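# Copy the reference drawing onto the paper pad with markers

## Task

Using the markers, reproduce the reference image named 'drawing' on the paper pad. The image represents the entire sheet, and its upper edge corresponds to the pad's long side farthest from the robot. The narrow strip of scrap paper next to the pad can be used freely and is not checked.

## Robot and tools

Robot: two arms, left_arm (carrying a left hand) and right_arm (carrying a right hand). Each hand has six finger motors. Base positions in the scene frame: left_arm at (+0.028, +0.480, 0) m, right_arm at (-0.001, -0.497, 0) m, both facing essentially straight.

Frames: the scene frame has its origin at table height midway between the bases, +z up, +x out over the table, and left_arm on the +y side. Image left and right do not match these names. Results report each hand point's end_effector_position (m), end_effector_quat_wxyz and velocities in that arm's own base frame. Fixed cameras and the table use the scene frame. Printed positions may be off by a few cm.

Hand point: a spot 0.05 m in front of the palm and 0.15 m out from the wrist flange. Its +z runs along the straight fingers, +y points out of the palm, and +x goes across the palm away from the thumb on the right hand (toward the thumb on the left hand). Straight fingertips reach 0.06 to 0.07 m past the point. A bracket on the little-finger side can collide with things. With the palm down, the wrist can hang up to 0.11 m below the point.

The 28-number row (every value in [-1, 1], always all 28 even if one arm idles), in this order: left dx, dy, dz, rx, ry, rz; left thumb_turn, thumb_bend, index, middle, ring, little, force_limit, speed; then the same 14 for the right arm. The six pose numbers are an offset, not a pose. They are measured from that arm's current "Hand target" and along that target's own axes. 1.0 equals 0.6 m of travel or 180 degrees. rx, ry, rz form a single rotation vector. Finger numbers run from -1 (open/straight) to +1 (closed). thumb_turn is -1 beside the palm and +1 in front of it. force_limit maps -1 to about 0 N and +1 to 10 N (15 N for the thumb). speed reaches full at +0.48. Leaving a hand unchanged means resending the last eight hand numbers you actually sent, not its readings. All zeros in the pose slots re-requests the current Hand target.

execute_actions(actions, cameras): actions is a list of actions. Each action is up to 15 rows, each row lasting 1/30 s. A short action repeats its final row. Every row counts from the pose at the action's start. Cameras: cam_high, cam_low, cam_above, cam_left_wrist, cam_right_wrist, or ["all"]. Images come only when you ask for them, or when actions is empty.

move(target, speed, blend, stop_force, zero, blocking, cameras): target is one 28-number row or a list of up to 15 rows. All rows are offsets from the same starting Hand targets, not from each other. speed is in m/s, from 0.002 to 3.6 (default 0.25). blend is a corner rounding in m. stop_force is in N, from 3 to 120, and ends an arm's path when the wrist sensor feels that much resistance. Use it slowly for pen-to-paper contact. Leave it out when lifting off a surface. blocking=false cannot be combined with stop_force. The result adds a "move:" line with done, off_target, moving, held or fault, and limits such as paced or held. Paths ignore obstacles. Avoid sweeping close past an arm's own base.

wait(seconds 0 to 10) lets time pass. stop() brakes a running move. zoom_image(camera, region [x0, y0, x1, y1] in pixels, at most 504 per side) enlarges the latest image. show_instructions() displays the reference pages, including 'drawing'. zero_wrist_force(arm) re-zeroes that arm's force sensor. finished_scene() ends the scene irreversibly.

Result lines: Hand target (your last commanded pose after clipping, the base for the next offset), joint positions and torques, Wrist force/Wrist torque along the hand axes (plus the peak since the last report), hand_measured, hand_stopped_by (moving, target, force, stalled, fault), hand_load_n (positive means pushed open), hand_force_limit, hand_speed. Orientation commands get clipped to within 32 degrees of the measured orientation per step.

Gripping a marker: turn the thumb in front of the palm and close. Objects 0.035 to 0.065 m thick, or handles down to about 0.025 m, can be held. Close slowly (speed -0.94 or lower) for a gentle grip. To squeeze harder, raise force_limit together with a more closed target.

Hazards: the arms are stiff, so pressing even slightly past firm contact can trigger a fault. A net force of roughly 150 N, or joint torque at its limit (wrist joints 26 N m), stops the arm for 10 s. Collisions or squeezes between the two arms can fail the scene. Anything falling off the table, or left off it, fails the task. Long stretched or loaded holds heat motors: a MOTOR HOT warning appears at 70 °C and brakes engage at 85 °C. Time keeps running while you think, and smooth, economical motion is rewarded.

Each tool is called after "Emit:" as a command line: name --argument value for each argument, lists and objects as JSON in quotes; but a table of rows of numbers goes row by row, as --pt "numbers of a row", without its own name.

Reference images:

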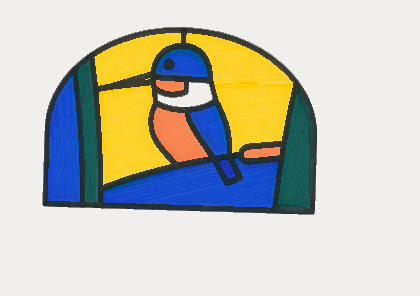

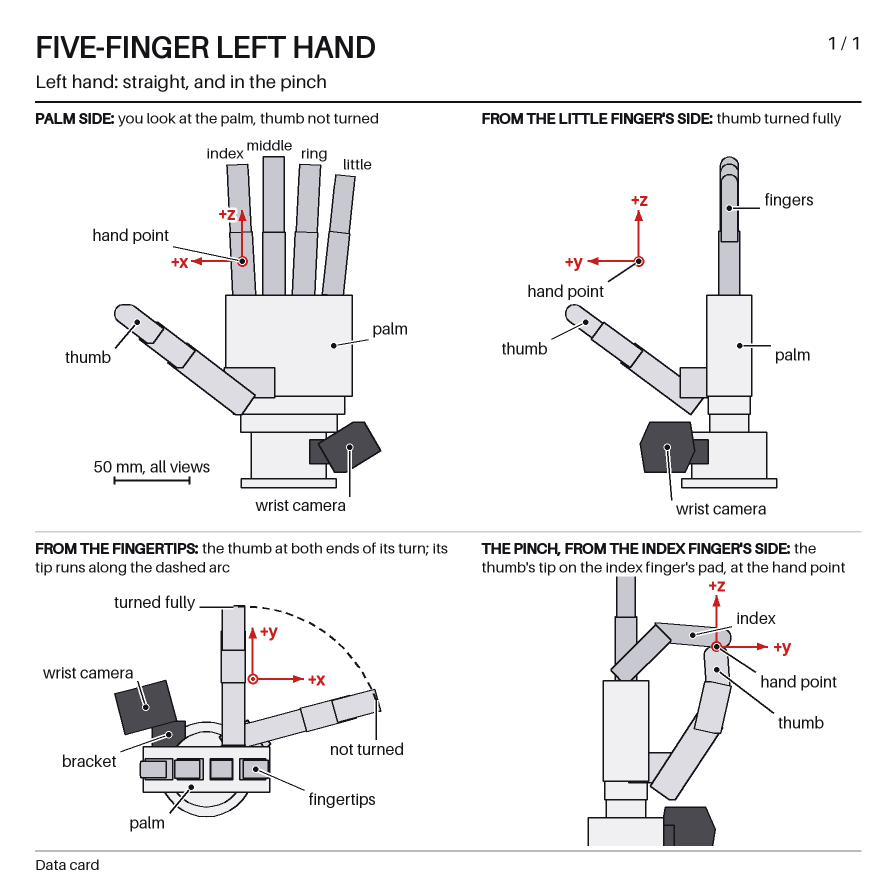

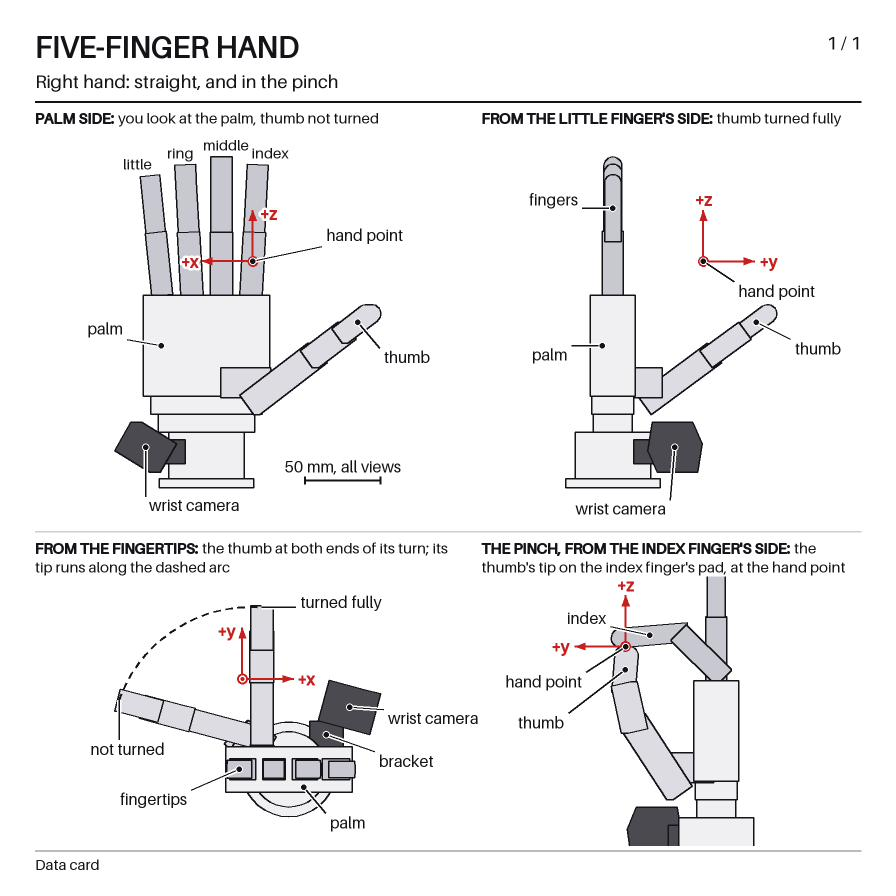

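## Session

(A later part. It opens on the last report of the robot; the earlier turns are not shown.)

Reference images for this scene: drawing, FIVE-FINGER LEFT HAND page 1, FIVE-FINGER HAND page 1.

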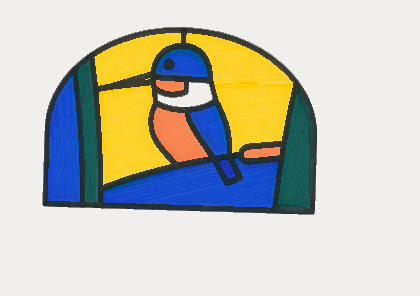

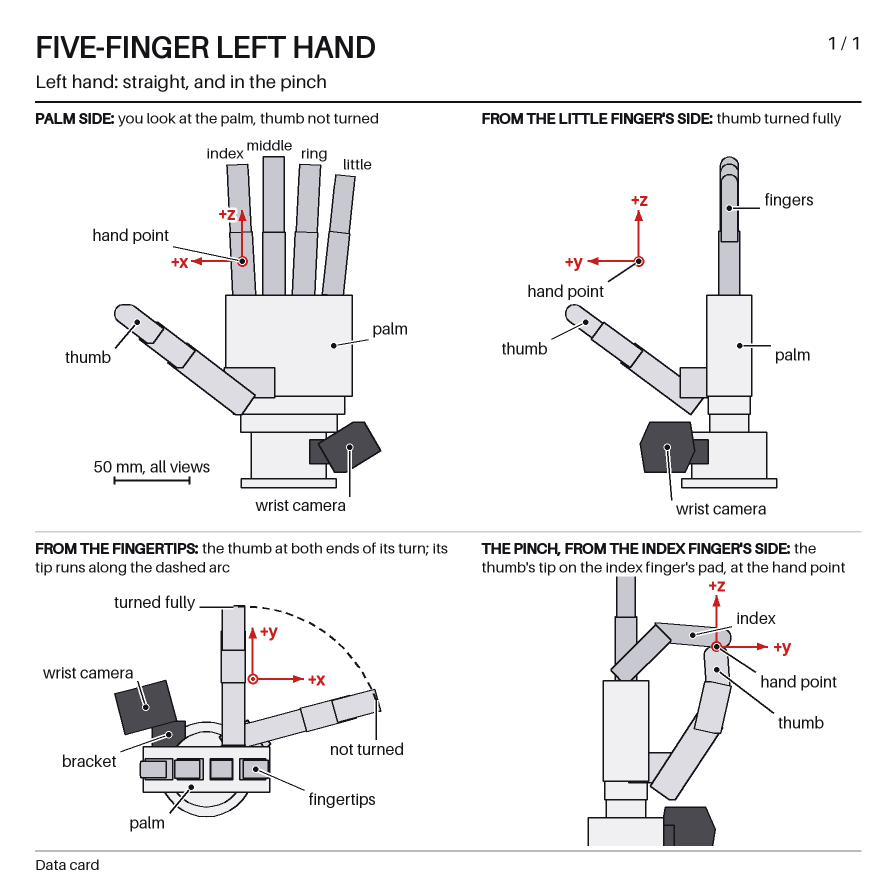

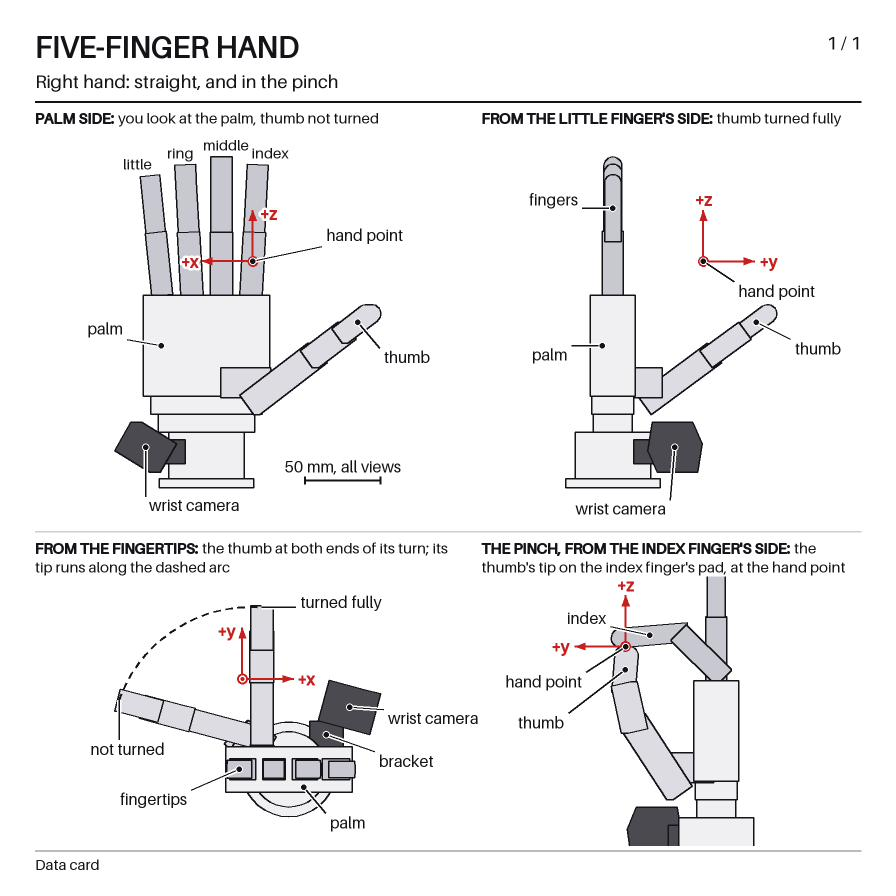

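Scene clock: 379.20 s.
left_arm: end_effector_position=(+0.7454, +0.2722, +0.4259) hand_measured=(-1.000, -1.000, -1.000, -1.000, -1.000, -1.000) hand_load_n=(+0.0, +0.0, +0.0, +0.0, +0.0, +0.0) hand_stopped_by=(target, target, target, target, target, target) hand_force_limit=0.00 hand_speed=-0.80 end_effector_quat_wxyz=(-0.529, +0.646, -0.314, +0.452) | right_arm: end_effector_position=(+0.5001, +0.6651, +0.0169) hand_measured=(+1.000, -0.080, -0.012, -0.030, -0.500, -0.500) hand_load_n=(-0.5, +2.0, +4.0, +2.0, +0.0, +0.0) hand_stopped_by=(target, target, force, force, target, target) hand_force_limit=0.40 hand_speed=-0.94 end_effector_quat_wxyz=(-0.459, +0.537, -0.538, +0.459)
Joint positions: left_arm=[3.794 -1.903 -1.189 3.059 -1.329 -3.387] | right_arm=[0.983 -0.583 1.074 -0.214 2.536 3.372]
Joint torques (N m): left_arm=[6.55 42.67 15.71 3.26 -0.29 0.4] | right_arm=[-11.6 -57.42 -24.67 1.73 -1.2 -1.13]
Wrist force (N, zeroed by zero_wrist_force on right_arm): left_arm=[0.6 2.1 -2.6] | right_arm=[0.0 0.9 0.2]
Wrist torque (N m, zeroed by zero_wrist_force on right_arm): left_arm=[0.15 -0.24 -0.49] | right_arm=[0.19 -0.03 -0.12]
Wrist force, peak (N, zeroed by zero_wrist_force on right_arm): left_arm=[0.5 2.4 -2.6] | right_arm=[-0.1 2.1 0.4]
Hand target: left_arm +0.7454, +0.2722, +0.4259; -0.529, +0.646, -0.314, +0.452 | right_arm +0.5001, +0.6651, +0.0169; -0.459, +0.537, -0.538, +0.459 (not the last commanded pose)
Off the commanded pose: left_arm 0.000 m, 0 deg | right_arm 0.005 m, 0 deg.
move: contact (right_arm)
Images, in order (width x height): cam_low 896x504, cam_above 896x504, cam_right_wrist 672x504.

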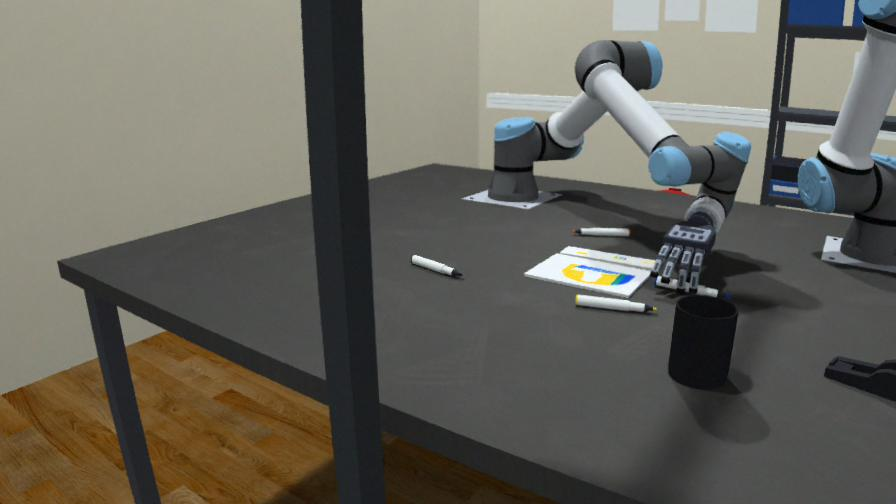

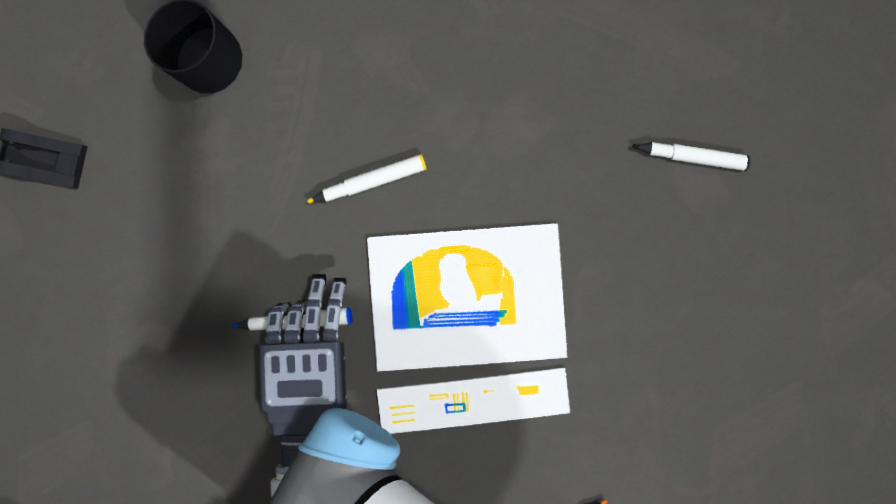

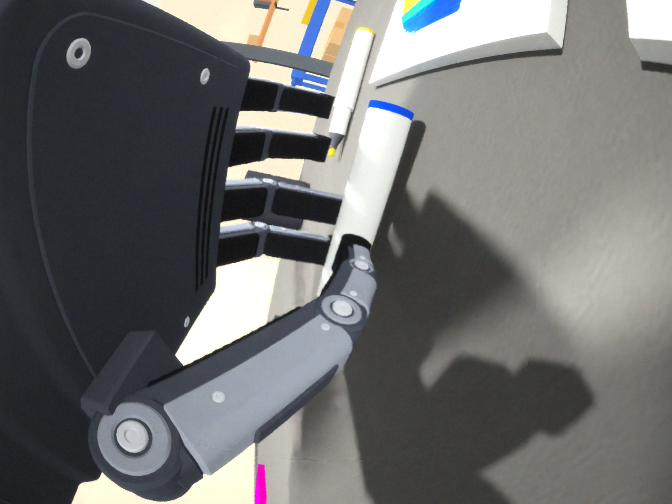

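Emit:
move --pt "0 0 0 0 0 0 -1 -1 -1 -1 -1 -1 0.0 -0.8 0 0.0049 0.0008 0 0 0 1 -0.08 0.36 0.35 -0.5 -0.5 0.4 -0.94" --speed 0.01 --stop_force 8

Emit:
move --pt "0 0 0 0 0 0 -1 -1 -1 -1 -1 -1 0.0 -0.8 0 0 0 0 0 0 1 -0.08 -0.25 -0.25 -0.5 -0.5 0.4 -0.8" --pt "0 0 0 0 0 0 -1 -1 -1 -1 -1 -1 0.0 -0.8 -0.0167 0 0 0 0 0 1 -0.08 -0.25 -0.25 -0.5 -0.5 0.4 -0.8" --speed 0.05 --cameras '["cam_above", "cam_right_wrist"]'

Emit:
zoom_image --camera "cam_above" --region '[190, 240, 390, 380]'

Scene clock: 381.17 s.
left_arm: end_effector_position=(+0.7454, +0.2722, +0.4259) hand_measured=(-1.000, -1.000, -1.000, -1.000, -1.000, -1.000) hand_load_n=(+0.0, +0.0, +0.0, +0.0, +0.0, +0.5) hand_stopped_by=(target, target, target, target, target, target) hand_force_limit=0.00 hand_speed=-0.80 end_effector_quat_wxyz=(-0.529, +0.646, -0.314, +0.452) | right_arm: end_effector_position=(+0.5002, +0.6652, +0.0157) hand_measured=(+1.000, -0.080, -0.012, -0.030, -0.500, -0.500) hand_load_n=(-0.5, -1.0, +5.0, +2.5, +0.0, +0.0) hand_stopped_by=(target, target, force, force, target, target) hand_force_limit=0.40 hand_speed=-0.94 end_effector_quat_wxyz=(-0.459, +0.537, -0.538, +0.459)
Joint positions: left_arm=[3.794 -1.903 -1.189 3.059 -1.329 -3.387] | right_arm=[0.983 -0.581 1.075 -0.216 2.536 3.372]
Joint torques (N m): left_arm=[6.46 43.03 15.18 3.42 -0.36 0.36] | right_arm=[-11.03 -52.19 -21.19 2.4 -1.27 -0.93]
Wrist force (N, zeroed by zero_wrist_force on right_arm): left_arm=[0.4 2.1 -2.5] | right_arm=[1.1 -7.4 0.1]
Wrist torque (N m, zeroed by zero_wrist_force on right_arm): left_arm=[0.15 -0.21 -0.51] | right_arm=[-0.02 -0.01 -0.23]
Wrist force, peak (N, zeroed by zero_wrist_force on right_arm): left_arm=[0.5 2.2 -2.9] | right_arm=[1.1 -11.1 0.5]
Hand target: left_arm +0.7454, +0.2722, +0.4259; -0.529, +0.646, -0.314, +0.452 | right_arm +0.5002, +0.6652, +0.0157; -0.460, +0.537, -0.538, +0.459 (not the last commanded pose)
Off the commanded pose: left_arm 0.000 m, 0 deg | right_arm 0.002 m, 0 deg.
move: contact (right_arm)

Scene clock: 382.73 s.
left_arm: end_effector_position=(+0.7454, +0.2722, +0.4259) hand_measured=(-1.000, -1.000, -1.000, -1.000, -1.000, -1.000) hand_load_n=(-0.5, +0.0, +0.0, +0.0, +0.0, +0.0) hand_stopped_by=(target, target, target, target, target, target) hand_force_limit=0.00 hand_speed=-0.80 end_effector_quat_wxyz=(-0.529, +0.646, -0.314, +0.452) | right_arm: end_effector_position=(+0.5002, +0.6751, +0.0157) hand_measured=(+1.000, -0.080, -0.250, -0.250, -0.500, -0.500) hand_load_n=(+0.0, +0.5, +0.0, +0.0, +0.0, +0.0) hand_stopped_by=(target, target, target, target, target, target) hand_force_limit=0.40 hand_speed=-0.80 end_effector_quat_wxyz=(-0.460, +0.537, -0.538, +0.459)
Joint positions: left_arm=[3.794 -1.903 -1.189 3.059 -1.329 -3.387] | right_arm=[0.991 -0.558 1.027 -0.189 2.544 3.376]
Joint torques (N m): left_arm=[6.86 43.24 13.56 3.45 -0.33 0.4] | right_arm=[9.31 -42.16 -24.54 1.68 1.95 2.09]
Wrist force (N, zeroed by zero_wrist_force on right_arm): left_arm=[0.4 2.1 -2.7] | right_arm=[0.1 1.3 0.6]
Wrist torque (N m, zeroed by zero_wrist_force on right_arm): left_arm=[0.15 -0.22 -0.51] | right_arm=[0.15 -0.02 -0.18]
Wrist force, peak (N, zeroed by zero_wrist_force on right_arm): left_arm=[0.5 2.2 -2.8] | right_arm=[1.0 -7.2 -0.1]
Hand target: left_arm +0.7454, +0.2722, +0.4259; -0.529, +0.646, -0.314, +0.452 | right_arm +0.5002, +0.6752, +0.0157; -0.460, +0.537, -0.538, +0.459
Off the commanded pose: left_arm 0.000 m, 0 deg | right_arm 0.000 m, 0 deg.
move: done
Images, in order (width x height): cam_above 896x504, cam_right_wrist 672x504.

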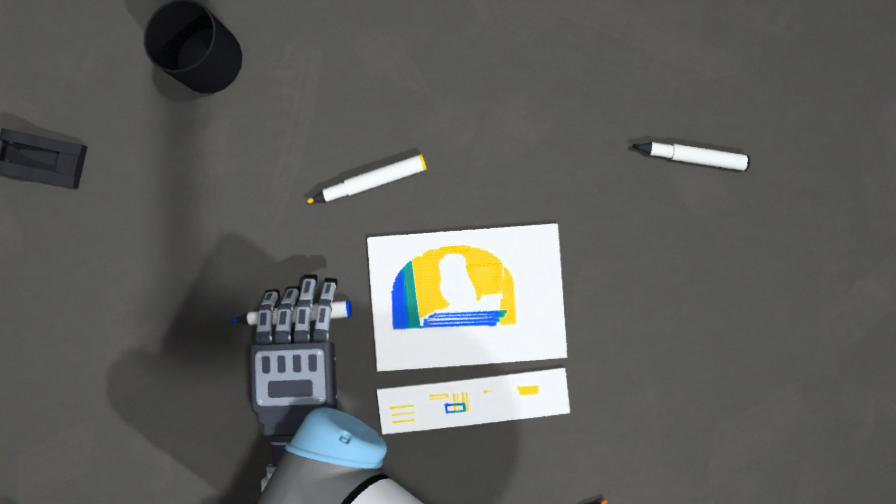

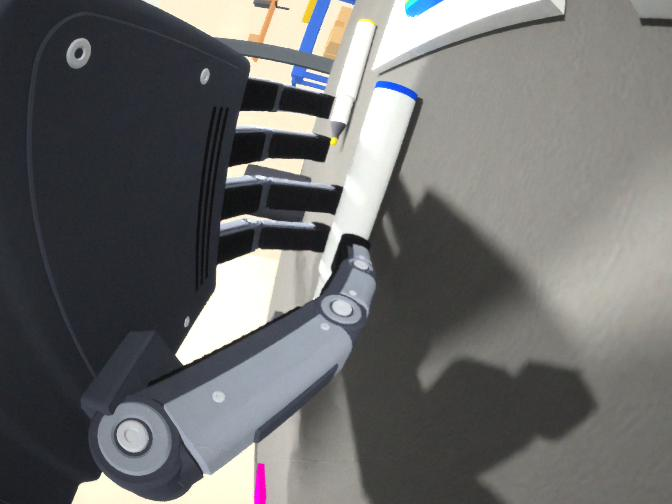

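Scaled by 2.520 from the camera's 896x504 image, which has a finer 1280x720 frame.

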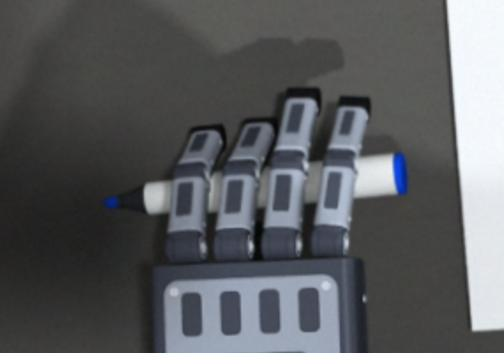

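Emit:
move --pt "0 0 0 0 0 0 -1 -1 -1 -1 -1 -1 0.0 -0.8 0 0.0035 0.0006 0 0 0 1 -0.08 -0.25 -0.25 -0.5 -0.5 0.4 -0.8" --speed 0.03 --stop_force 4

Emit:
move --target '[0,0,0,0,0,0,-1,-1,-1,-1,-1,-1,0.0,-0.8,0,0,0,0,0,0,1,-0.08,0.3,0.3,-0.5,-0.5,-0.3,-0.92]'

Emit:
move --target '[0,0,0,0,0,0,-1,-1,-1,-1,-1,-1,0.0,-0.8,0,-0.0823,-0.013,0,0,0,1,-0.08,0.3,0.3,-0.5,-0.5,-0.3,-0.92]' --speed 0.05

Emit:
move --pt "0 0 0 0 0 0 -1 -1 -1 -1 -1 -1 0.0 -0.8 0 0 0 0 0 0 1 -0.08 0.3 0.35 -0.5 -0.5 -0.4 -0.94" --speed 0.05

Emit:
move --pt "0 0 0 0 0 0 -1 -1 -1 -1 -1 -1 0.0 -0.8 0 0 0 0 0 0 1 -0.08 0.4 0.35 -0.5 -0.5 0.7 -0.94" --speed 0.05 --cameras '["cam_above", "cam_right_wrist", "cam_low"]'

Scene clock: 384.33 s.
left_arm: end_effector_position=(+0.7454, +0.2722, +0.4259) hand_measured=(-1.000, -1.000, -1.000, -1.000, -1.000, -1.000) hand_load_n=(+0.0, +0.0, +0.0, +0.0, +0.0, +0.0) hand_stopped_by=(target, target, target, target, target, target) hand_force_limit=0.00 hand_speed=-0.80 end_effector_quat_wxyz=(-0.529, +0.646, -0.314, +0.452) | right_arm: end_effector_position=(+0.5002, +0.6752, +0.0136) hand_measured=(+1.000, -0.080, -0.250, -0.250, -0.500, -0.500) hand_load_n=(+0.0, +0.0, +0.0, +0.0, +0.0, +0.0) hand_stopped_by=(target, target, target, target, target, target) hand_force_limit=0.40 hand_speed=-0.80 end_effector_quat_wxyz=(-0.460, +0.537, -0.538, +0.459)
Joint positions: left_arm=[3.794 -1.903 -1.189 3.059 -1.329 -3.387] | right_arm=[0.991 -0.555 1.028 -0.193 2.544 3.376]
Joint torques (N m): left_arm=[6.04 42.22 13.66 3.24 -0.35 0.14] | right_arm=[0.01 -42.43 -8.39 -2.08 0.06 1.46]
Wrist force (N, zeroed by zero_wrist_force on right_arm): left_arm=[0.5 1.9 -2.7] | right_arm=[-0.2 1.9 0.4]
Wrist torque (N m, zeroed by zero_wrist_force on right_arm): left_arm=[0.14 -0.23 -0.49] | right_arm=[0.24 0.02 -0.18]
Wrist force, peak (N, zeroed by zero_wrist_force on right_arm): left_arm=[0.5 2.1 -2.9] | right_arm=[-0.1 2.1 0.3]
Hand target: left_arm +0.7454, +0.2722, +0.4259; -0.529, +0.646, -0.314, +0.452 | right_arm +0.5002, +0.6752, +0.0136; -0.460, +0.537, -0.538, +0.459
Off the commanded pose: left_arm 0.000 m, 0 deg | right_arm 0.000 m, 0 deg.
move: done

Scene clock: 385.63 s.
left_arm: end_effector_position=(+0.7454, +0.2722, +0.4259) hand_measured=(-1.000, -1.000, -1.000, -1.000, -1.000, -1.000) hand_load_n=(+0.0, +0.0, -0.5, +0.0, +0.0, +0.0) hand_stopped_by=(target, target, target, target, target, target) hand_force_limit=0.00 hand_speed=-0.80 end_effector_quat_wxyz=(-0.529, +0.646, -0.314, +0.452) | right_arm: end_effector_position=(+0.5002, +0.6752, +0.0136) hand_measured=(+1.000, -0.080, -0.020, -0.080, -0.500, -0.500) hand_load_n=(-0.5, +1.0, +4.0, +3.0, +0.0, +0.0) hand_stopped_by=(target, target, force, force, target, target) hand_force_limit=-0.30 hand_speed=-0.92 end_effector_quat_wxyz=(-0.460, +0.537, -0.538, +0.459)
Joint positions: left_arm=[3.794 -1.903 -1.189 3.059 -1.329 -3.387] | right_arm=[0.991 -0.555 1.028 -0.193 2.544 3.376]
Joint torques (N m): left_arm=[6.52 42.44 13.19 3.22 -0.23 0.45] | right_arm=[-10.52 -42.62 -7.85 0.75 -0.92 0.13]
Wrist force (N, zeroed by zero_wrist_force on right_arm): left_arm=[0.4 2.1 -2.2] | right_arm=[0.4 -4.0 1.3]
Wrist torque (N m, zeroed by zero_wrist_force on right_arm): left_arm=[0.13 -0.21 -0.50] | right_arm=[0.15 -0.04 -0.26]
Wrist force, peak (N, zeroed by zero_wrist_force on right_arm): left_arm=[0.4 2.3 -2.8] | right_arm=[0.1 -4.3 1.6]
Hand target: left_arm +0.7454, +0.2722, +0.4259; -0.529, +0.646, -0.314, +0.452 | right_arm +0.5002, +0.6752, +0.0136; -0.460, +0.537, -0.538, +0.459
Off the commanded pose: left_arm 0.000 m, 0 deg | right_arm 0.000 m, 0 deg.
move: done

Scene clock: 387.03 s.
left_arm: end_effector_position=(+0.7454, +0.2722, +0.4259) hand_measured=(-1.000, -1.000, -1.000, -1.000, -1.000, -1.000) hand_load_n=(+0.0, +0.0, -0.5, +0.0, -0.5, +0.0) hand_stopped_by=(target, target, target, target, target, target) hand_force_limit=0.00 hand_speed=-0.80 end_effector_quat_wxyz=(-0.529, +0.646, -0.314, +0.452) | right_arm: end_effector_position=(+0.5002, +0.6752, +0.0635) hand_measured=(+1.000, -0.080, -0.020, -0.080, -0.500, -0.500) hand_load_n=(-1.0, +1.5, +4.0, +0.0, +0.0, +0.0) hand_stopped_by=(target, target, force, force, target, target) hand_force_limit=-0.30 hand_speed=-0.92 end_effector_quat_wxyz=(-0.459, +0.537, -0.538, +0.459)
Joint positions: left_arm=[3.794 -1.903 -1.189 3.059 -1.329 -3.387] | right_arm=[0.991 -0.613 1.003 -0.11 2.544 3.376]
Joint torques (N m): left_arm=[7.35 41.07 14.33 3.26 -0.24 0.17] | right_arm=[-10.64 -58.02 -25.77 1.3 -0.26 1.51]
Wrist force (N, zeroed by zero_wrist_force on right_arm): left_arm=[0.5 1.9 -2.6] | right_arm=[0.0 1.8 0.5]
Wrist torque (N m, zeroed by zero_wrist_force on right_arm): left_arm=[0.12 -0.23 -0.48] | right_arm=[0.19 -0.03 -0.17]
Wrist force, peak (N, zeroed by zero_wrist_force on right_arm): left_arm=[0.6 2.1 -2.9] | right_arm=[0.4 -3.8 1.3]
Hand target: left_arm +0.7454, +0.2722, +0.4259; -0.529, +0.646, -0.314, +0.452 | right_arm +0.5002, +0.6752, +0.0636; -0.460, +0.537, -0.538, +0.459
Off the commanded pose: left_arm 0.000 m, 0 deg | right_arm 0.000 m, 0 deg.
move: done

Scene clock: 387.57 s.
left_arm: end_effector_position=(+0.7454, +0.2722, +0.4259) hand_measured=(-1.000, -1.000, -1.000, -1.000, -1.000, -1.000) hand_load_n=(+0.0, +0.0, +0.0, +0.0, +0.0, +0.0) hand_stopped_by=(target, target, target, target, target, target) hand_force_limit=0.00 hand_speed=-0.80 end_effector_quat_wxyz=(-0.529, +0.646, -0.314, +0.452) | right_arm: end_effector_position=(+0.5002, +0.6752, +0.0636) hand_measured=(+1.000, -0.080, -0.020, -0.036, -0.500, -0.500) hand_load_n=(+0.5, +3.0, +3.5, +3.0, -0.5, +0.0) hand_stopped_by=(target, target, force, force, target, target) hand_force_limit=-0.40 hand_speed=-0.94 end_effector_quat_wxyz=(-0.460, +0.537, -0.538, +0.459)
Joint positions: left_arm=[3.794 -1.903 -1.189 3.059 -1.329 -3.387] | right_arm=[0.991 -0.613 1.003 -0.11 2.544 3.376]
Joint torques (N m): left_arm=[6.65 41.53 14.1 3.42 -0.14 0.53] | right_arm=[-9.11 -58.3 -25.07 1.59 1.57 2.01]
Wrist force (N, zeroed by zero_wrist_force on right_arm): left_arm=[0.4 1.8 -2.7] | right_arm=[0.2 2.1 0.4]
Wrist torque (N m, zeroed by zero_wrist_force on right_arm): left_arm=[0.12 -0.22 -0.50] | right_arm=[0.25 -0.04 -0.15]
Wrist force, peak (N, zeroed by zero_wrist_force on right_arm): left_arm=[0.3 2.3 -2.8] | right_arm=[0.1 2.2 0.4]
Hand target: left_arm +0.7454, +0.2722, +0.4259; -0.529, +0.646, -0.314, +0.452 | right_arm +0.5002, +0.6752, +0.0636; -0.460, +0.537, -0.538, +0.459
Off the commanded pose: left_arm 0.000 m, 0 deg | right_arm 0.000 m, 0 deg.
move: done

Scene clock: 388.07 s.
left_arm: end_effector_position=(+0.7454, +0.2722, +0.4259) hand_measured=(-1.000, -1.000, -1.000, -1.000, -1.000, -1.000) hand_load_n=(+0.0, +0.0, +0.0, +0.0, +0.0, +0.0) hand_stopped_by=(target, target, target, target, target, target) hand_force_limit=0.00 hand_speed=-0.80 end_effector_quat_wxyz=(-0.529, +0.646, -0.314, +0.452) | right_arm: end_effector_position=(+0.5002, +0.6752, +0.0636) hand_measured=(+1.000, -0.082, -0.002, -0.036, -0.500, -0.500) hand_load_n=(-1.0, +5.5, +9.5, +2.5, +0.0, -0.5) hand_stopped_by=(target, target, force, force, target, target) hand_force_limit=0.70 hand_speed=-0.94 end_effector_quat_wxyz=(-0.460, +0.537, -0.538, +0.459)
Joint positions: left_arm=[3.794 -1.903 -1.189 3.059 -1.329 -3.387] | right_arm=[0.991 -0.613 1.003 -0.11 2.544 3.376]
Joint torques (N m): left_arm=[6.69 41.9 13.86 3.2 -0.22 0.64] | right_arm=[-8.7 -57.97 -25.14 1.62 1.8 1.99]
Wrist force (N, zeroed by zero_wrist_force on right_arm): left_arm=[0.3 2.0 -2.6] | right_arm=[-0.2 1.9 0.4]
Wrist torque (N m, zeroed by zero_wrist_force on right_arm): left_arm=[0.14 -0.21 -0.50] | right_arm=[0.22 0.01 -0.18]
Wrist force, peak (N, zeroed by zero_wrist_force on right_arm): left_arm=[0.5 2.2 -2.7] | right_arm=[-0.1 2.2 0.4]
Hand target: left_arm +0.7454, +0.2722, +0.4259; -0.529, +0.646, -0.314, +0.452 | right_arm +0.5002, +0.6752, +0.0636; -0.460, +0.537, -0.538, +0.459
Off the commanded pose: left_arm 0.000 m, 0 deg | right_arm 0.000 m, 0 deg.
move: done
Images, in order (width x height): cam_low 896x504, cam_above 896x504, cam_right_wrist 672x504.

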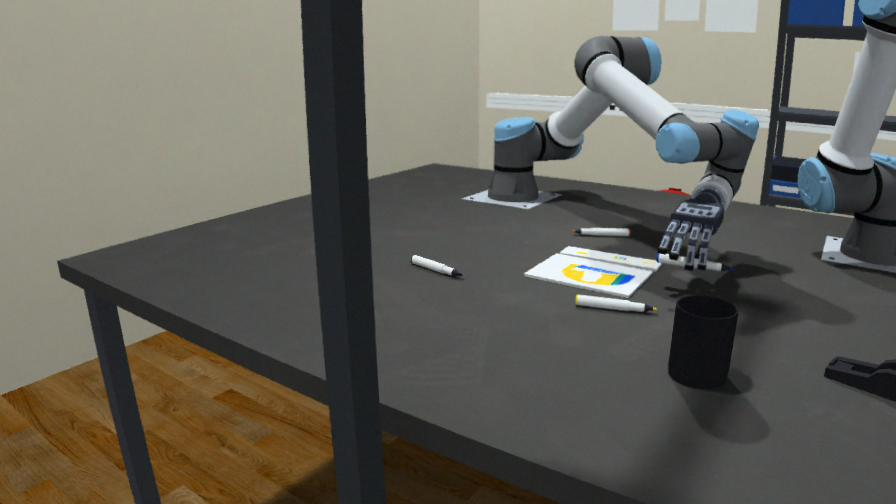

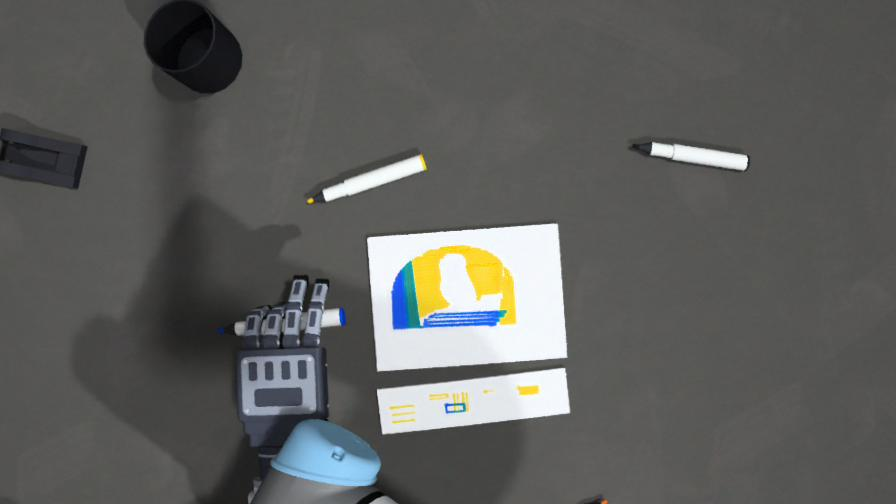

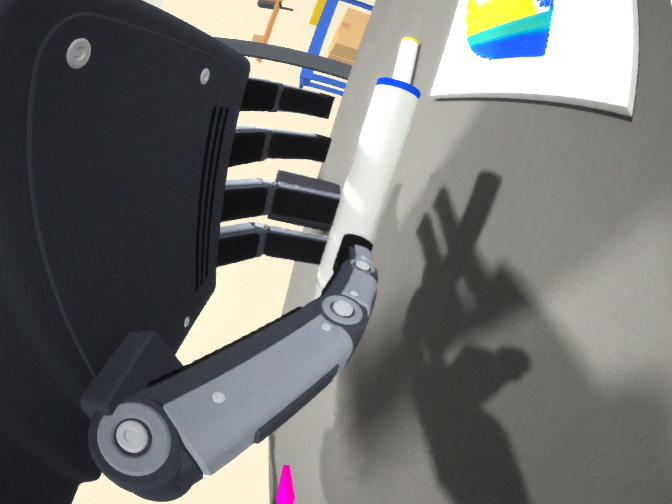

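Emit:
move --pt "0 0 0 0 0 0 -1 -1 -1 -1 -1 -1 0.0 -0.8 0 -0.05 -0.01 0 0 0 1 -0.08 0.4 0.35 -0.5 -0.5 0.7 -0.94" --pt "0 0 0 0 0 0 -1 -1 -1 -1 -1 -1 0.0 -0.8 0.3272 -0.0586 -0.0179 0.04331 0.03615 -0.49887 1 -0.08 0.4 0.35 -0.5 -0.5 0.7 -0.94" --speed 0.3 --blend '[0.02,0]' --cameras '["cam_low", "cam_right_wrist"]'

Emit:
zero_wrist_force --arm "right_arm"

Emit:
zoom_image --camera "cam_low" --region '[560, 160, 720, 290]'

Scene clock: 392.23 s.
left_arm: end_effector_position=(+0.7454, +0.2722, +0.4259) hand_measured=(-1.000, -1.000, -1.000, -1.000, -1.000, -1.000) hand_load_n=(+0.0, +0.0, +0.0, +0.0, -0.5, +0.0) hand_stopped_by=(target, target, target, target, target, target) hand_force_limit=0.00 hand_speed=-0.80 end_effector_quat_wxyz=(-0.529, +0.646, -0.314, +0.452) | right_arm: end_effector_position=(+0.4950, +0.4788, +0.0999) hand_measured=(+1.000, -0.082, -0.002, -0.036, -0.500, -0.500) hand_load_n=(-1.0, +5.5, +10.0, +2.5, +0.0, +0.0) hand_stopped_by=(target, target, force, force, target, target) hand_force_limit=0.70 hand_speed=-0.94 end_effector_quat_wxyz=(-0.006, +0.706, +0.004, +0.708)
Joint positions: left_arm=[3.794 -1.903 -1.189 3.059 -1.329 -3.387] | right_arm=[0.915 -0.865 1.577 -0.716 2.472 1.569]
Joint torques (N m): left_arm=[6.7 42.08 14.45 3.48 -0.43 0.4] | right_arm=[-13.46 -48.14 -7.55 -2.98 -1.51 -2.36]
Wrist force (N, zeroed by zero_wrist_force on right_arm): left_arm=[0.2 2.1 -2.6] | right_arm=[0.0 -0.1 0.0]
Wrist torque (N m, zeroed by zero_wrist_force on right_arm): left_arm=[0.16 -0.19 -0.51] | right_arm=[-0.02 -0.02 0.00]
Wrist force, peak (N, zeroed by zero_wrist_force on right_arm): left_arm=[0.5 2.3 -2.9] | right_arm=[0.0 3.8 0.8]
Hand target: left_arm +0.7454, +0.2722, +0.4259; -0.529, +0.646, -0.314, +0.452 | right_arm +0.4950, +0.4788, +0.0999; -0.005, +0.706, +0.004, +0.708
Off the commanded pose: left_arm 0.000 m, 0 deg | right_arm 0.000 m, 0 deg.
move: done; blend cut to 0.0153 m at target 1
Images, in order (width x height): cam_low 896x504, cam_right_wrist 672x504.

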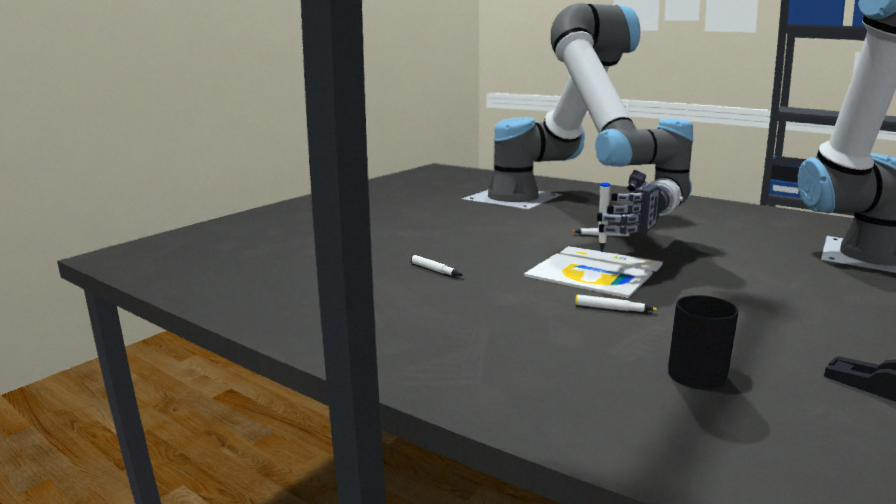

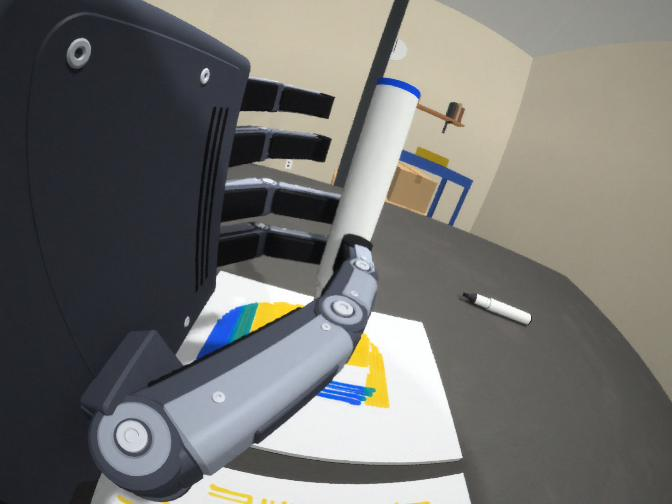

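Wrist force sensor zeroed.

Scaled by 3.150 from the camera's 896x504 image, which has a finer 1280x720 frame.

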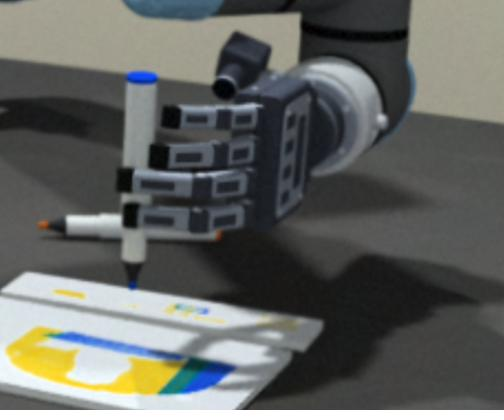

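Emit:
move --target '[0,0,0,0,0,0,-1,-1,-1,-1,-1,-1,0.0,-0.8,-0.05,0,0,0,0,0,1,-0.08,0.4,0.35,-0.5,-0.5,0.7,-0.94]' --speed 0.06 --stop_force 4

Emit:
move --target '[0,0,0,0,0,0,-1,-1,-1,-1,-1,-1,0.0,-0.8,-0.03,0,0,0,0,0,1,-0.08,0.4,0.35,-0.5,-0.5,0.7,-0.94]' --speed 0.004 --stop_force 3

Scene clock: 393.87 s.
left_arm: end_effector_position=(+0.7454, +0.2722, +0.4259) hand_measured=(-1.000, -1.000, -1.000, -1.000, -1.000, -1.000) hand_load_n=(+0.0, +0.0, +0.0, +0.0, +0.0, +0.0) hand_stopped_by=(target, target, target, target, target, target) hand_force_limit=0.00 hand_speed=-0.80 end_effector_quat_wxyz=(-0.529, +0.646, -0.314, +0.452) | right_arm: end_effector_position=(+0.4951, +0.4789, +0.0699) hand_measured=(+1.000, -0.082, -0.002, -0.036, -0.500, -0.500) hand_load_n=(-1.0, +5.5, +9.5, +2.5, +0.0, +0.0) hand_stopped_by=(target, target, force, force, target, target) hand_force_limit=0.70 hand_speed=-0.94 end_effector_quat_wxyz=(-0.005, +0.706, +0.004, +0.708)
Joint positions: left_arm=[3.794 -1.903 -1.189 3.059 -1.329 -3.387] | right_arm=[0.915 -0.817 1.586 -0.773 2.471 1.569]
Joint torques (N m): left_arm=[6.59 42.37 13.96 3.35 -0.23 0.58] | right_arm=[-14.19 -33 -5.33 -3.07 -1.58 -2.26]
Wrist force (N, zeroed by zero_wrist_force on right_arm): left_arm=[0.6 1.9 -2.6] | right_arm=[0.2 0.0 -0.1]
Wrist torque (N m, zeroed by zero_wrist_force on right_arm): left_arm=[0.13 -0.25 -0.48] | right_arm=[0.01 -0.02 0.00]
Wrist force, peak (N, zeroed by zero_wrist_force on right_arm): left_arm=[0.4 2.0 -2.9] | right_arm=[0.7 0.1 0.1]
Hand target: left_arm +0.7454, +0.2722, +0.4259; -0.529, +0.646, -0.314, +0.452 | right_arm +0.4951, +0.4789, +0.0699; -0.005, +0.706, +0.004, +0.708
Off the commanded pose: left_arm 0.000 m, 0 deg | right_arm 0.000 m, 0 deg.
move: done

Scene clock: 397.13 s.
left_arm: end_effector_position=(+0.7454, +0.2722, +0.4259) hand_measured=(-1.000, -1.000, -1.000, -1.000, -1.000, -1.000) hand_load_n=(-0.5, +0.0, -0.5, +0.0, +0.0, +0.0) hand_stopped_by=(target, target, target, target, target, target) hand_force_limit=0.00 hand_speed=-0.80 end_effector_quat_wxyz=(-0.529, +0.646, -0.314, +0.452) | right_arm: end_effector_position=(+0.4951, +0.4789, +0.0612) hand_measured=(+1.000, -0.082, -0.002, -0.036, -0.500, -0.500) hand_load_n=(-1.5, +5.5, +9.5, +3.0, -0.5, +0.0) hand_stopped_by=(target, target, force, force, target, target) hand_force_limit=0.70 hand_speed=-0.94 end_effector_quat_wxyz=(-0.006, +0.706, +0.004, +0.708)
Joint positions: left_arm=[3.794 -1.903 -1.189 3.059 -1.329 -3.387] | right_arm=[0.915 -0.803 1.588 -0.789 2.471 1.569]
Joint torques (N m): left_arm=[6.21 42 13.59 3.13 -0.18 0.48] | right_arm=[-13.16 -47.69 -10.07 1.23 -1.37 -0.58]
Wrist force (N, zeroed by zero_wrist_force on right_arm): left_arm=[0.5 2.0 -2.6] | right_arm=[3.8 0.1 0.3]
Wrist torque (N m, zeroed by zero_wrist_force on right_arm): left_arm=[0.14 -0.23 -0.50] | right_arm=[0.02 0.01 0.00]
Wrist force, peak (N, zeroed by zero_wrist_force on right_arm): left_arm=[0.2 2.0 -3.0] | right_arm=[4.9 0.1 0.4]
Hand target: left_arm +0.7454, +0.2722, +0.4259; -0.529, +0.646, -0.314, +0.452 | right_arm +0.4951, +0.4789, +0.0612; -0.006, +0.706, +0.004, +0.708 (not the last commanded pose)
Off the commanded pose: left_arm 0.000 m, 0 deg | right_arm 0.009 m, 0 deg.
move: contact (right_arm)

Emit:
move --pt "0 0 0 0 0 0 -1 -1 -1 -1 -1 -1 0.0 -0.8 0.0004 0 0 0 0 0 1 -0.08 0.4 0.35 -0.5 -0.5 0.7 -0.94" --pt "0 0 0 0 0 0 -1 -1 -1 -1 -1 -1 0.0 -0.8 0.0004 0.05 0 0 0 0 1 -0.08 0.4 0.35 -0.5 -0.5 0.7 -0.94" --pt "0 0 0 0 0 0 -1 -1 -1 -1 -1 -1 0.0 -0.8 0.0004 0.05 0.00583 0 0 0 1 -0.08 0.4 0.35 -0.5 -0.5 0.7 -0.94" --pt "0 0 0 0 0 0 -1 -1 -1 -1 -1 -1 0.0 -0.8 0.0004 0 0.00583 0 0 0 1 -0.08 0.4 0.35 -0.5 -0.5 0.7 -0.94" --pt "0 0 0 0 0 0 -1 -1 -1 -1 -1 -1 0.0 -0.8 0.05 0 0.00583 0 0 0 1 -0.08 0.4 0.35 -0.5 -0.5 0.7 -0.94" --pt "0 0 0 0 0 0 -1 -1 -1 -1 -1 -1 0.0 -0.8 0.12 0.3 0.00583 0 0 0 1 -0.08 0.4 0.35 -0.5 -0.5 0.7 -0.94" --speed '[0.05,0.1,0.05,0.1,0.2,0.3]' --cameras '["cam_above"]'

Emit:
zoom_image --camera "cam_above" --region '[410, 290, 530, 350]'

Scene clock: 401.43 s.
left_arm: end_effector_position=(+0.7454, +0.2722, +0.4259) hand_measured=(-1.000, -1.000, -1.000, -1.000, -1.000, -1.000) hand_load_n=(+0.0, +0.0, +0.0, -0.5, +0.0, +0.0) hand_stopped_by=(target, target, target, target, target, target) hand_force_limit=0.00 hand_speed=-0.80 end_effector_quat_wxyz=(-0.529, +0.646, -0.314, +0.452) | right_arm: end_effector_position=(+0.5010, +0.2989, +0.1329) hand_measured=(+1.000, -0.082, -0.002, -0.036, -0.500, -0.500) hand_load_n=(-1.0, +5.5, +10.0, +2.5, +0.0, +0.0) hand_stopped_by=(target, target, force, force, target, target) hand_force_limit=0.70 hand_speed=-0.94 end_effector_quat_wxyz=(-0.005, +0.706, +0.004, +0.708)
Joint positions: left_arm=[3.794 -1.903 -1.189 3.059 -1.329 -3.387] | right_arm=[0.646 -1.197 2.05 -0.856 2.203 1.57]
Joint torques (N m): left_arm=[6.19 43.54 14 3.32 -0.38 0.6] | right_arm=[-14.77 -36.36 -5.11 -3.41 -1.5 -2.25]
Wrist force (N, zeroed by zero_wrist_force on right_arm): left_arm=[0.2 2.2 -2.5] | right_arm=[-0.1 0.2 0.0]
Wrist torque (N m, zeroed by zero_wrist_force on right_arm): left_arm=[0.16 -0.18 -0.52] | right_arm=[0.03 0.02 0.00]
Wrist force, peak (N, zeroed by zero_wrist_force on right_arm): left_arm=[0.5 2.0 -2.9] | right_arm=[3.9 0.2 0.3]
Hand target: left_arm +0.7454, +0.2722, +0.4259; -0.529, +0.646, -0.314, +0.452 | right_arm +0.5010, +0.2988, +0.1330; -0.006, +0.706, +0.004, +0.708
Off the commanded pose: left_arm 0.000 m, 0 deg | right_arm 0.000 m, 0 deg.
move: done
Images, in order (width x height): cam_above 896x504.

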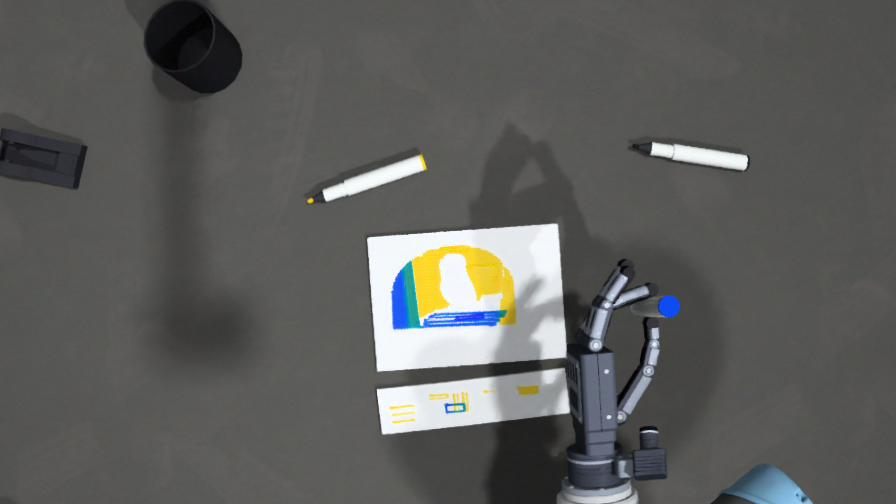

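Scaled by 4.200 from the camera's 896x504 image, which has a finer 1280x720 frame.

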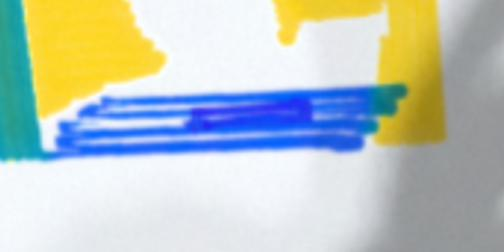

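Emit:
zoom_image --camera "cam_above" --region '[440, 302, 500, 332]'

Scaled by 8.400 from the camera's 896x504 image, which has a finer 1280x720 frame.

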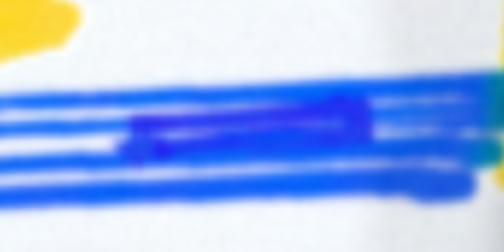

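Emit:
move --pt "0 0 0 0 0 0 -1 -1 -1 -1 -1 -1 0.0 -0.8 -0.113 -0.36542 -0.00117 0 0 0 1 -0.08 0.4 0.35 -0.5 -0.5 0.7 -0.94" --pt "0 0 0 0 0 0 -1 -1 -1 -1 -1 -1 0.0 -0.8 -0.1196 -0.36542 -0.00117 0 0 0 1 -0.08 0.4 0.35 -0.5 -0.5 0.7 -0.94" --pt "0 0 0 0 0 0 -1 -1 -1 -1 -1 -1 0.0 -0.8 -0.1196 -0.36525 -0.01333 0 0 0 1 -0.08 0.4 0.35 -0.5 -0.5 0.7 -0.94" --pt "0 0 0 0 0 0 -1 -1 -1 -1 -1 -1 0.0 -0.8 -0.1196 -0.36258 -0.0135 0 0 0 1 -0.08 0.4 0.35 -0.5 -0.5 0.7 -0.94" --pt "0 0 0 0 0 0 -1 -1 -1 -1 -1 -1 0.0 -0.8 -0.1196 -0.36275 0 0 0 0 1 -0.08 0.4 0.35 -0.5 -0.5 0.7 -0.94" --pt "0 0 0 0 0 0 -1 -1 -1 -1 -1 -1 0.0 -0.8 -0.1196 -0.35992 0.00133 0 0 0 1 -0.08 0.4 0.35 -0.5 -0.5 0.7 -0.94" --pt "0 0 0 0 0 0 -1 -1 -1 -1 -1 -1 0.0 -0.8 -0.1196 -0.35992 -0.0135 0 0 0 1 -0.08 0.4 0.35 -0.5 -0.5 0.7 -0.94" --pt "0 0 0 0 0 0 -1 -1 -1 -1 -1 -1 0.0 -0.8 -0.1196 -0.35725 -0.01367 0 0 0 1 -0.08 0.4 0.35 -0.5 -0.5 0.7 -0.94" --pt "0 0 0 0 0 0 -1 -1 -1 -1 -1 -1 0.0 -0.8 -0.1196 -0.35725 0.00267 0 0 0 1 -0.08 0.4 0.35 -0.5 -0.5 0.7 -0.94" --pt "0 0 0 0 0 0 -1 -1 -1 -1 -1 -1 0.0 -0.8 -0.1196 -0.35492 0.00417 0 0 0 1 -0.08 0.4 0.35 -0.5 -0.5 0.7 -0.94" --pt "0 0 0 0 0 0 -1 -1 -1 -1 -1 -1 0.0 -0.8 -0.1196 -0.22092 0.00017 0 0 0 1 -0.08 0.4 0.35 -0.5 -0.5 0.7 -0.94" --pt "0 0 0 0 0 0 -1 -1 -1 -1 -1 -1 0.0 -0.8 -0.1196 -0.22192 -0.00583 0 0 0 1 -0.08 0.4 0.35 -0.5 -0.5 0.7 -0.94" --pt "0 0 0 0 0 0 -1 -1 -1 -1 -1 -1 0.0 -0.8 -0.1196 -0.35608 -0.00183 0 0 0 1 -0.08 0.4 0.35 -0.5 -0.5 0.7 -0.94" --pt "0 0 0 0 0 0 -1 -1 -1 -1 -1 -1 0.0 -0.8 -0.1196 -0.35608 -0.00317 0 0 0 1 -0.08 0.4 0.35 -0.5 -0.5 0.7 -0.94" --pt "0 0 0 0 0 0 -1 -1 -1 -1 -1 -1 0.0 -0.8 -0.1196 -0.22208 -0.00717 0 0 0 1 -0.08 0.4 0.35 -0.5 -0.5 0.7 -0.94" --speed '[0.35,0.06,0.1,0.1,0.1,0.1,0.1,0.1,0.1,0.1,0.1,0.1,0.1,0.1,0.1]' --cameras '["cam_above"]'

Emit:
zoom_image --camera "cam_above" --region '[410, 290, 530, 350]'

Scene clock: 411.10 s.
left_arm: end_effector_position=(+0.7454, +0.2722, +0.4259) hand_measured=(-1.000, -1.000, -1.000, -1.000, -1.000, -1.000) hand_load_n=(-0.5, +0.0, +0.0, +0.0, +0.0, +0.0) hand_stopped_by=(target, target, target, target, target, target) hand_force_limit=0.00 hand_speed=-0.80 end_effector_quat_wxyz=(-0.529, +0.646, -0.314, +0.452) | right_arm: end_effector_position=(+0.4950, +0.4322, +0.0614) hand_measured=(+1.000, -0.082, -0.002, -0.036, -0.500, -0.500) hand_load_n=(-1.5, +5.0, +10.0, +2.5, +0.0, +0.0) hand_stopped_by=(target, target, force, force, target, target) hand_force_limit=0.70 hand_speed=-0.94 end_effector_quat_wxyz=(-0.006, +0.706, +0.004, +0.708)
Joint positions: left_arm=[3.794 -1.903 -1.189 3.059 -1.329 -3.387] | right_arm=[0.862 -0.873 1.732 -0.863 2.418 1.569]
Joint torques (N m): left_arm=[6.07 42.12 15.06 3.48 -0.77 0.51] | right_arm=[-14.06 -45.45 -2.87 -2.85 -1.35 -2.25]
Wrist force (N, zeroed by zero_wrist_force on right_arm): left_arm=[0.5 1.9 -2.5] | right_arm=[1.8 -1.0 -0.1]
Wrist torque (N m, zeroed by zero_wrist_force on right_arm): left_arm=[0.13 -0.22 -0.49] | right_arm=[-0.03 -0.03 -0.02]
Wrist force, peak (N, zeroed by zero_wrist_force on right_arm): left_arm=[0.5 2.1 -3.0] | right_arm=[3.1 0.1 1.3]
Hand target: left_arm +0.7454, +0.2722, +0.4259; -0.529, +0.646, -0.314, +0.452 | right_arm +0.4950, +0.4321, +0.0614; -0.006, +0.706, +0.004, +0.708
Off the commanded pose: left_arm 0.000 m, 0 deg | right_arm 0.000 m, 0 deg.
move: done
Images, in order (width x height): cam_above 896x504.

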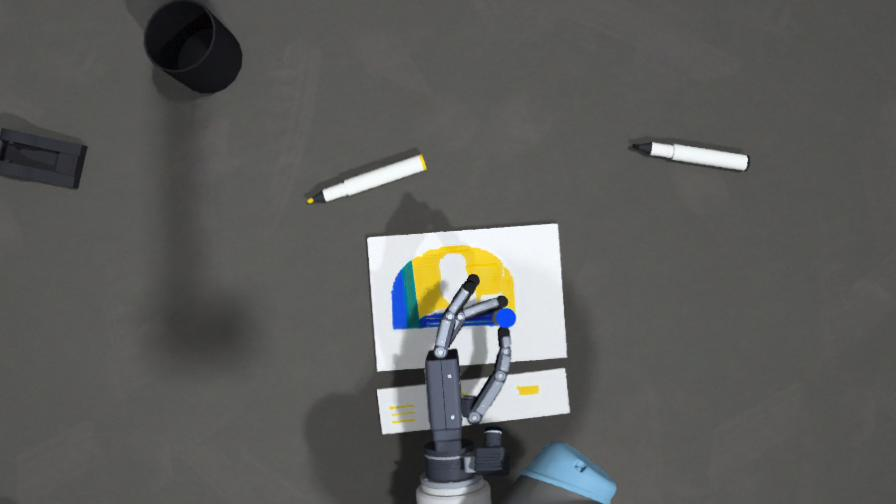

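Scaled by 4.200 from the camera's 896x504 image, which has a finer 1280x720 frame.

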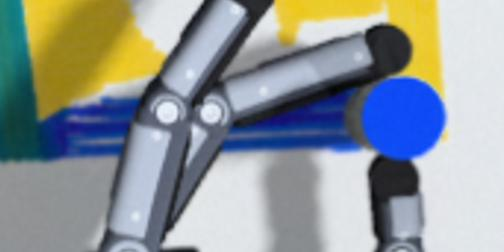

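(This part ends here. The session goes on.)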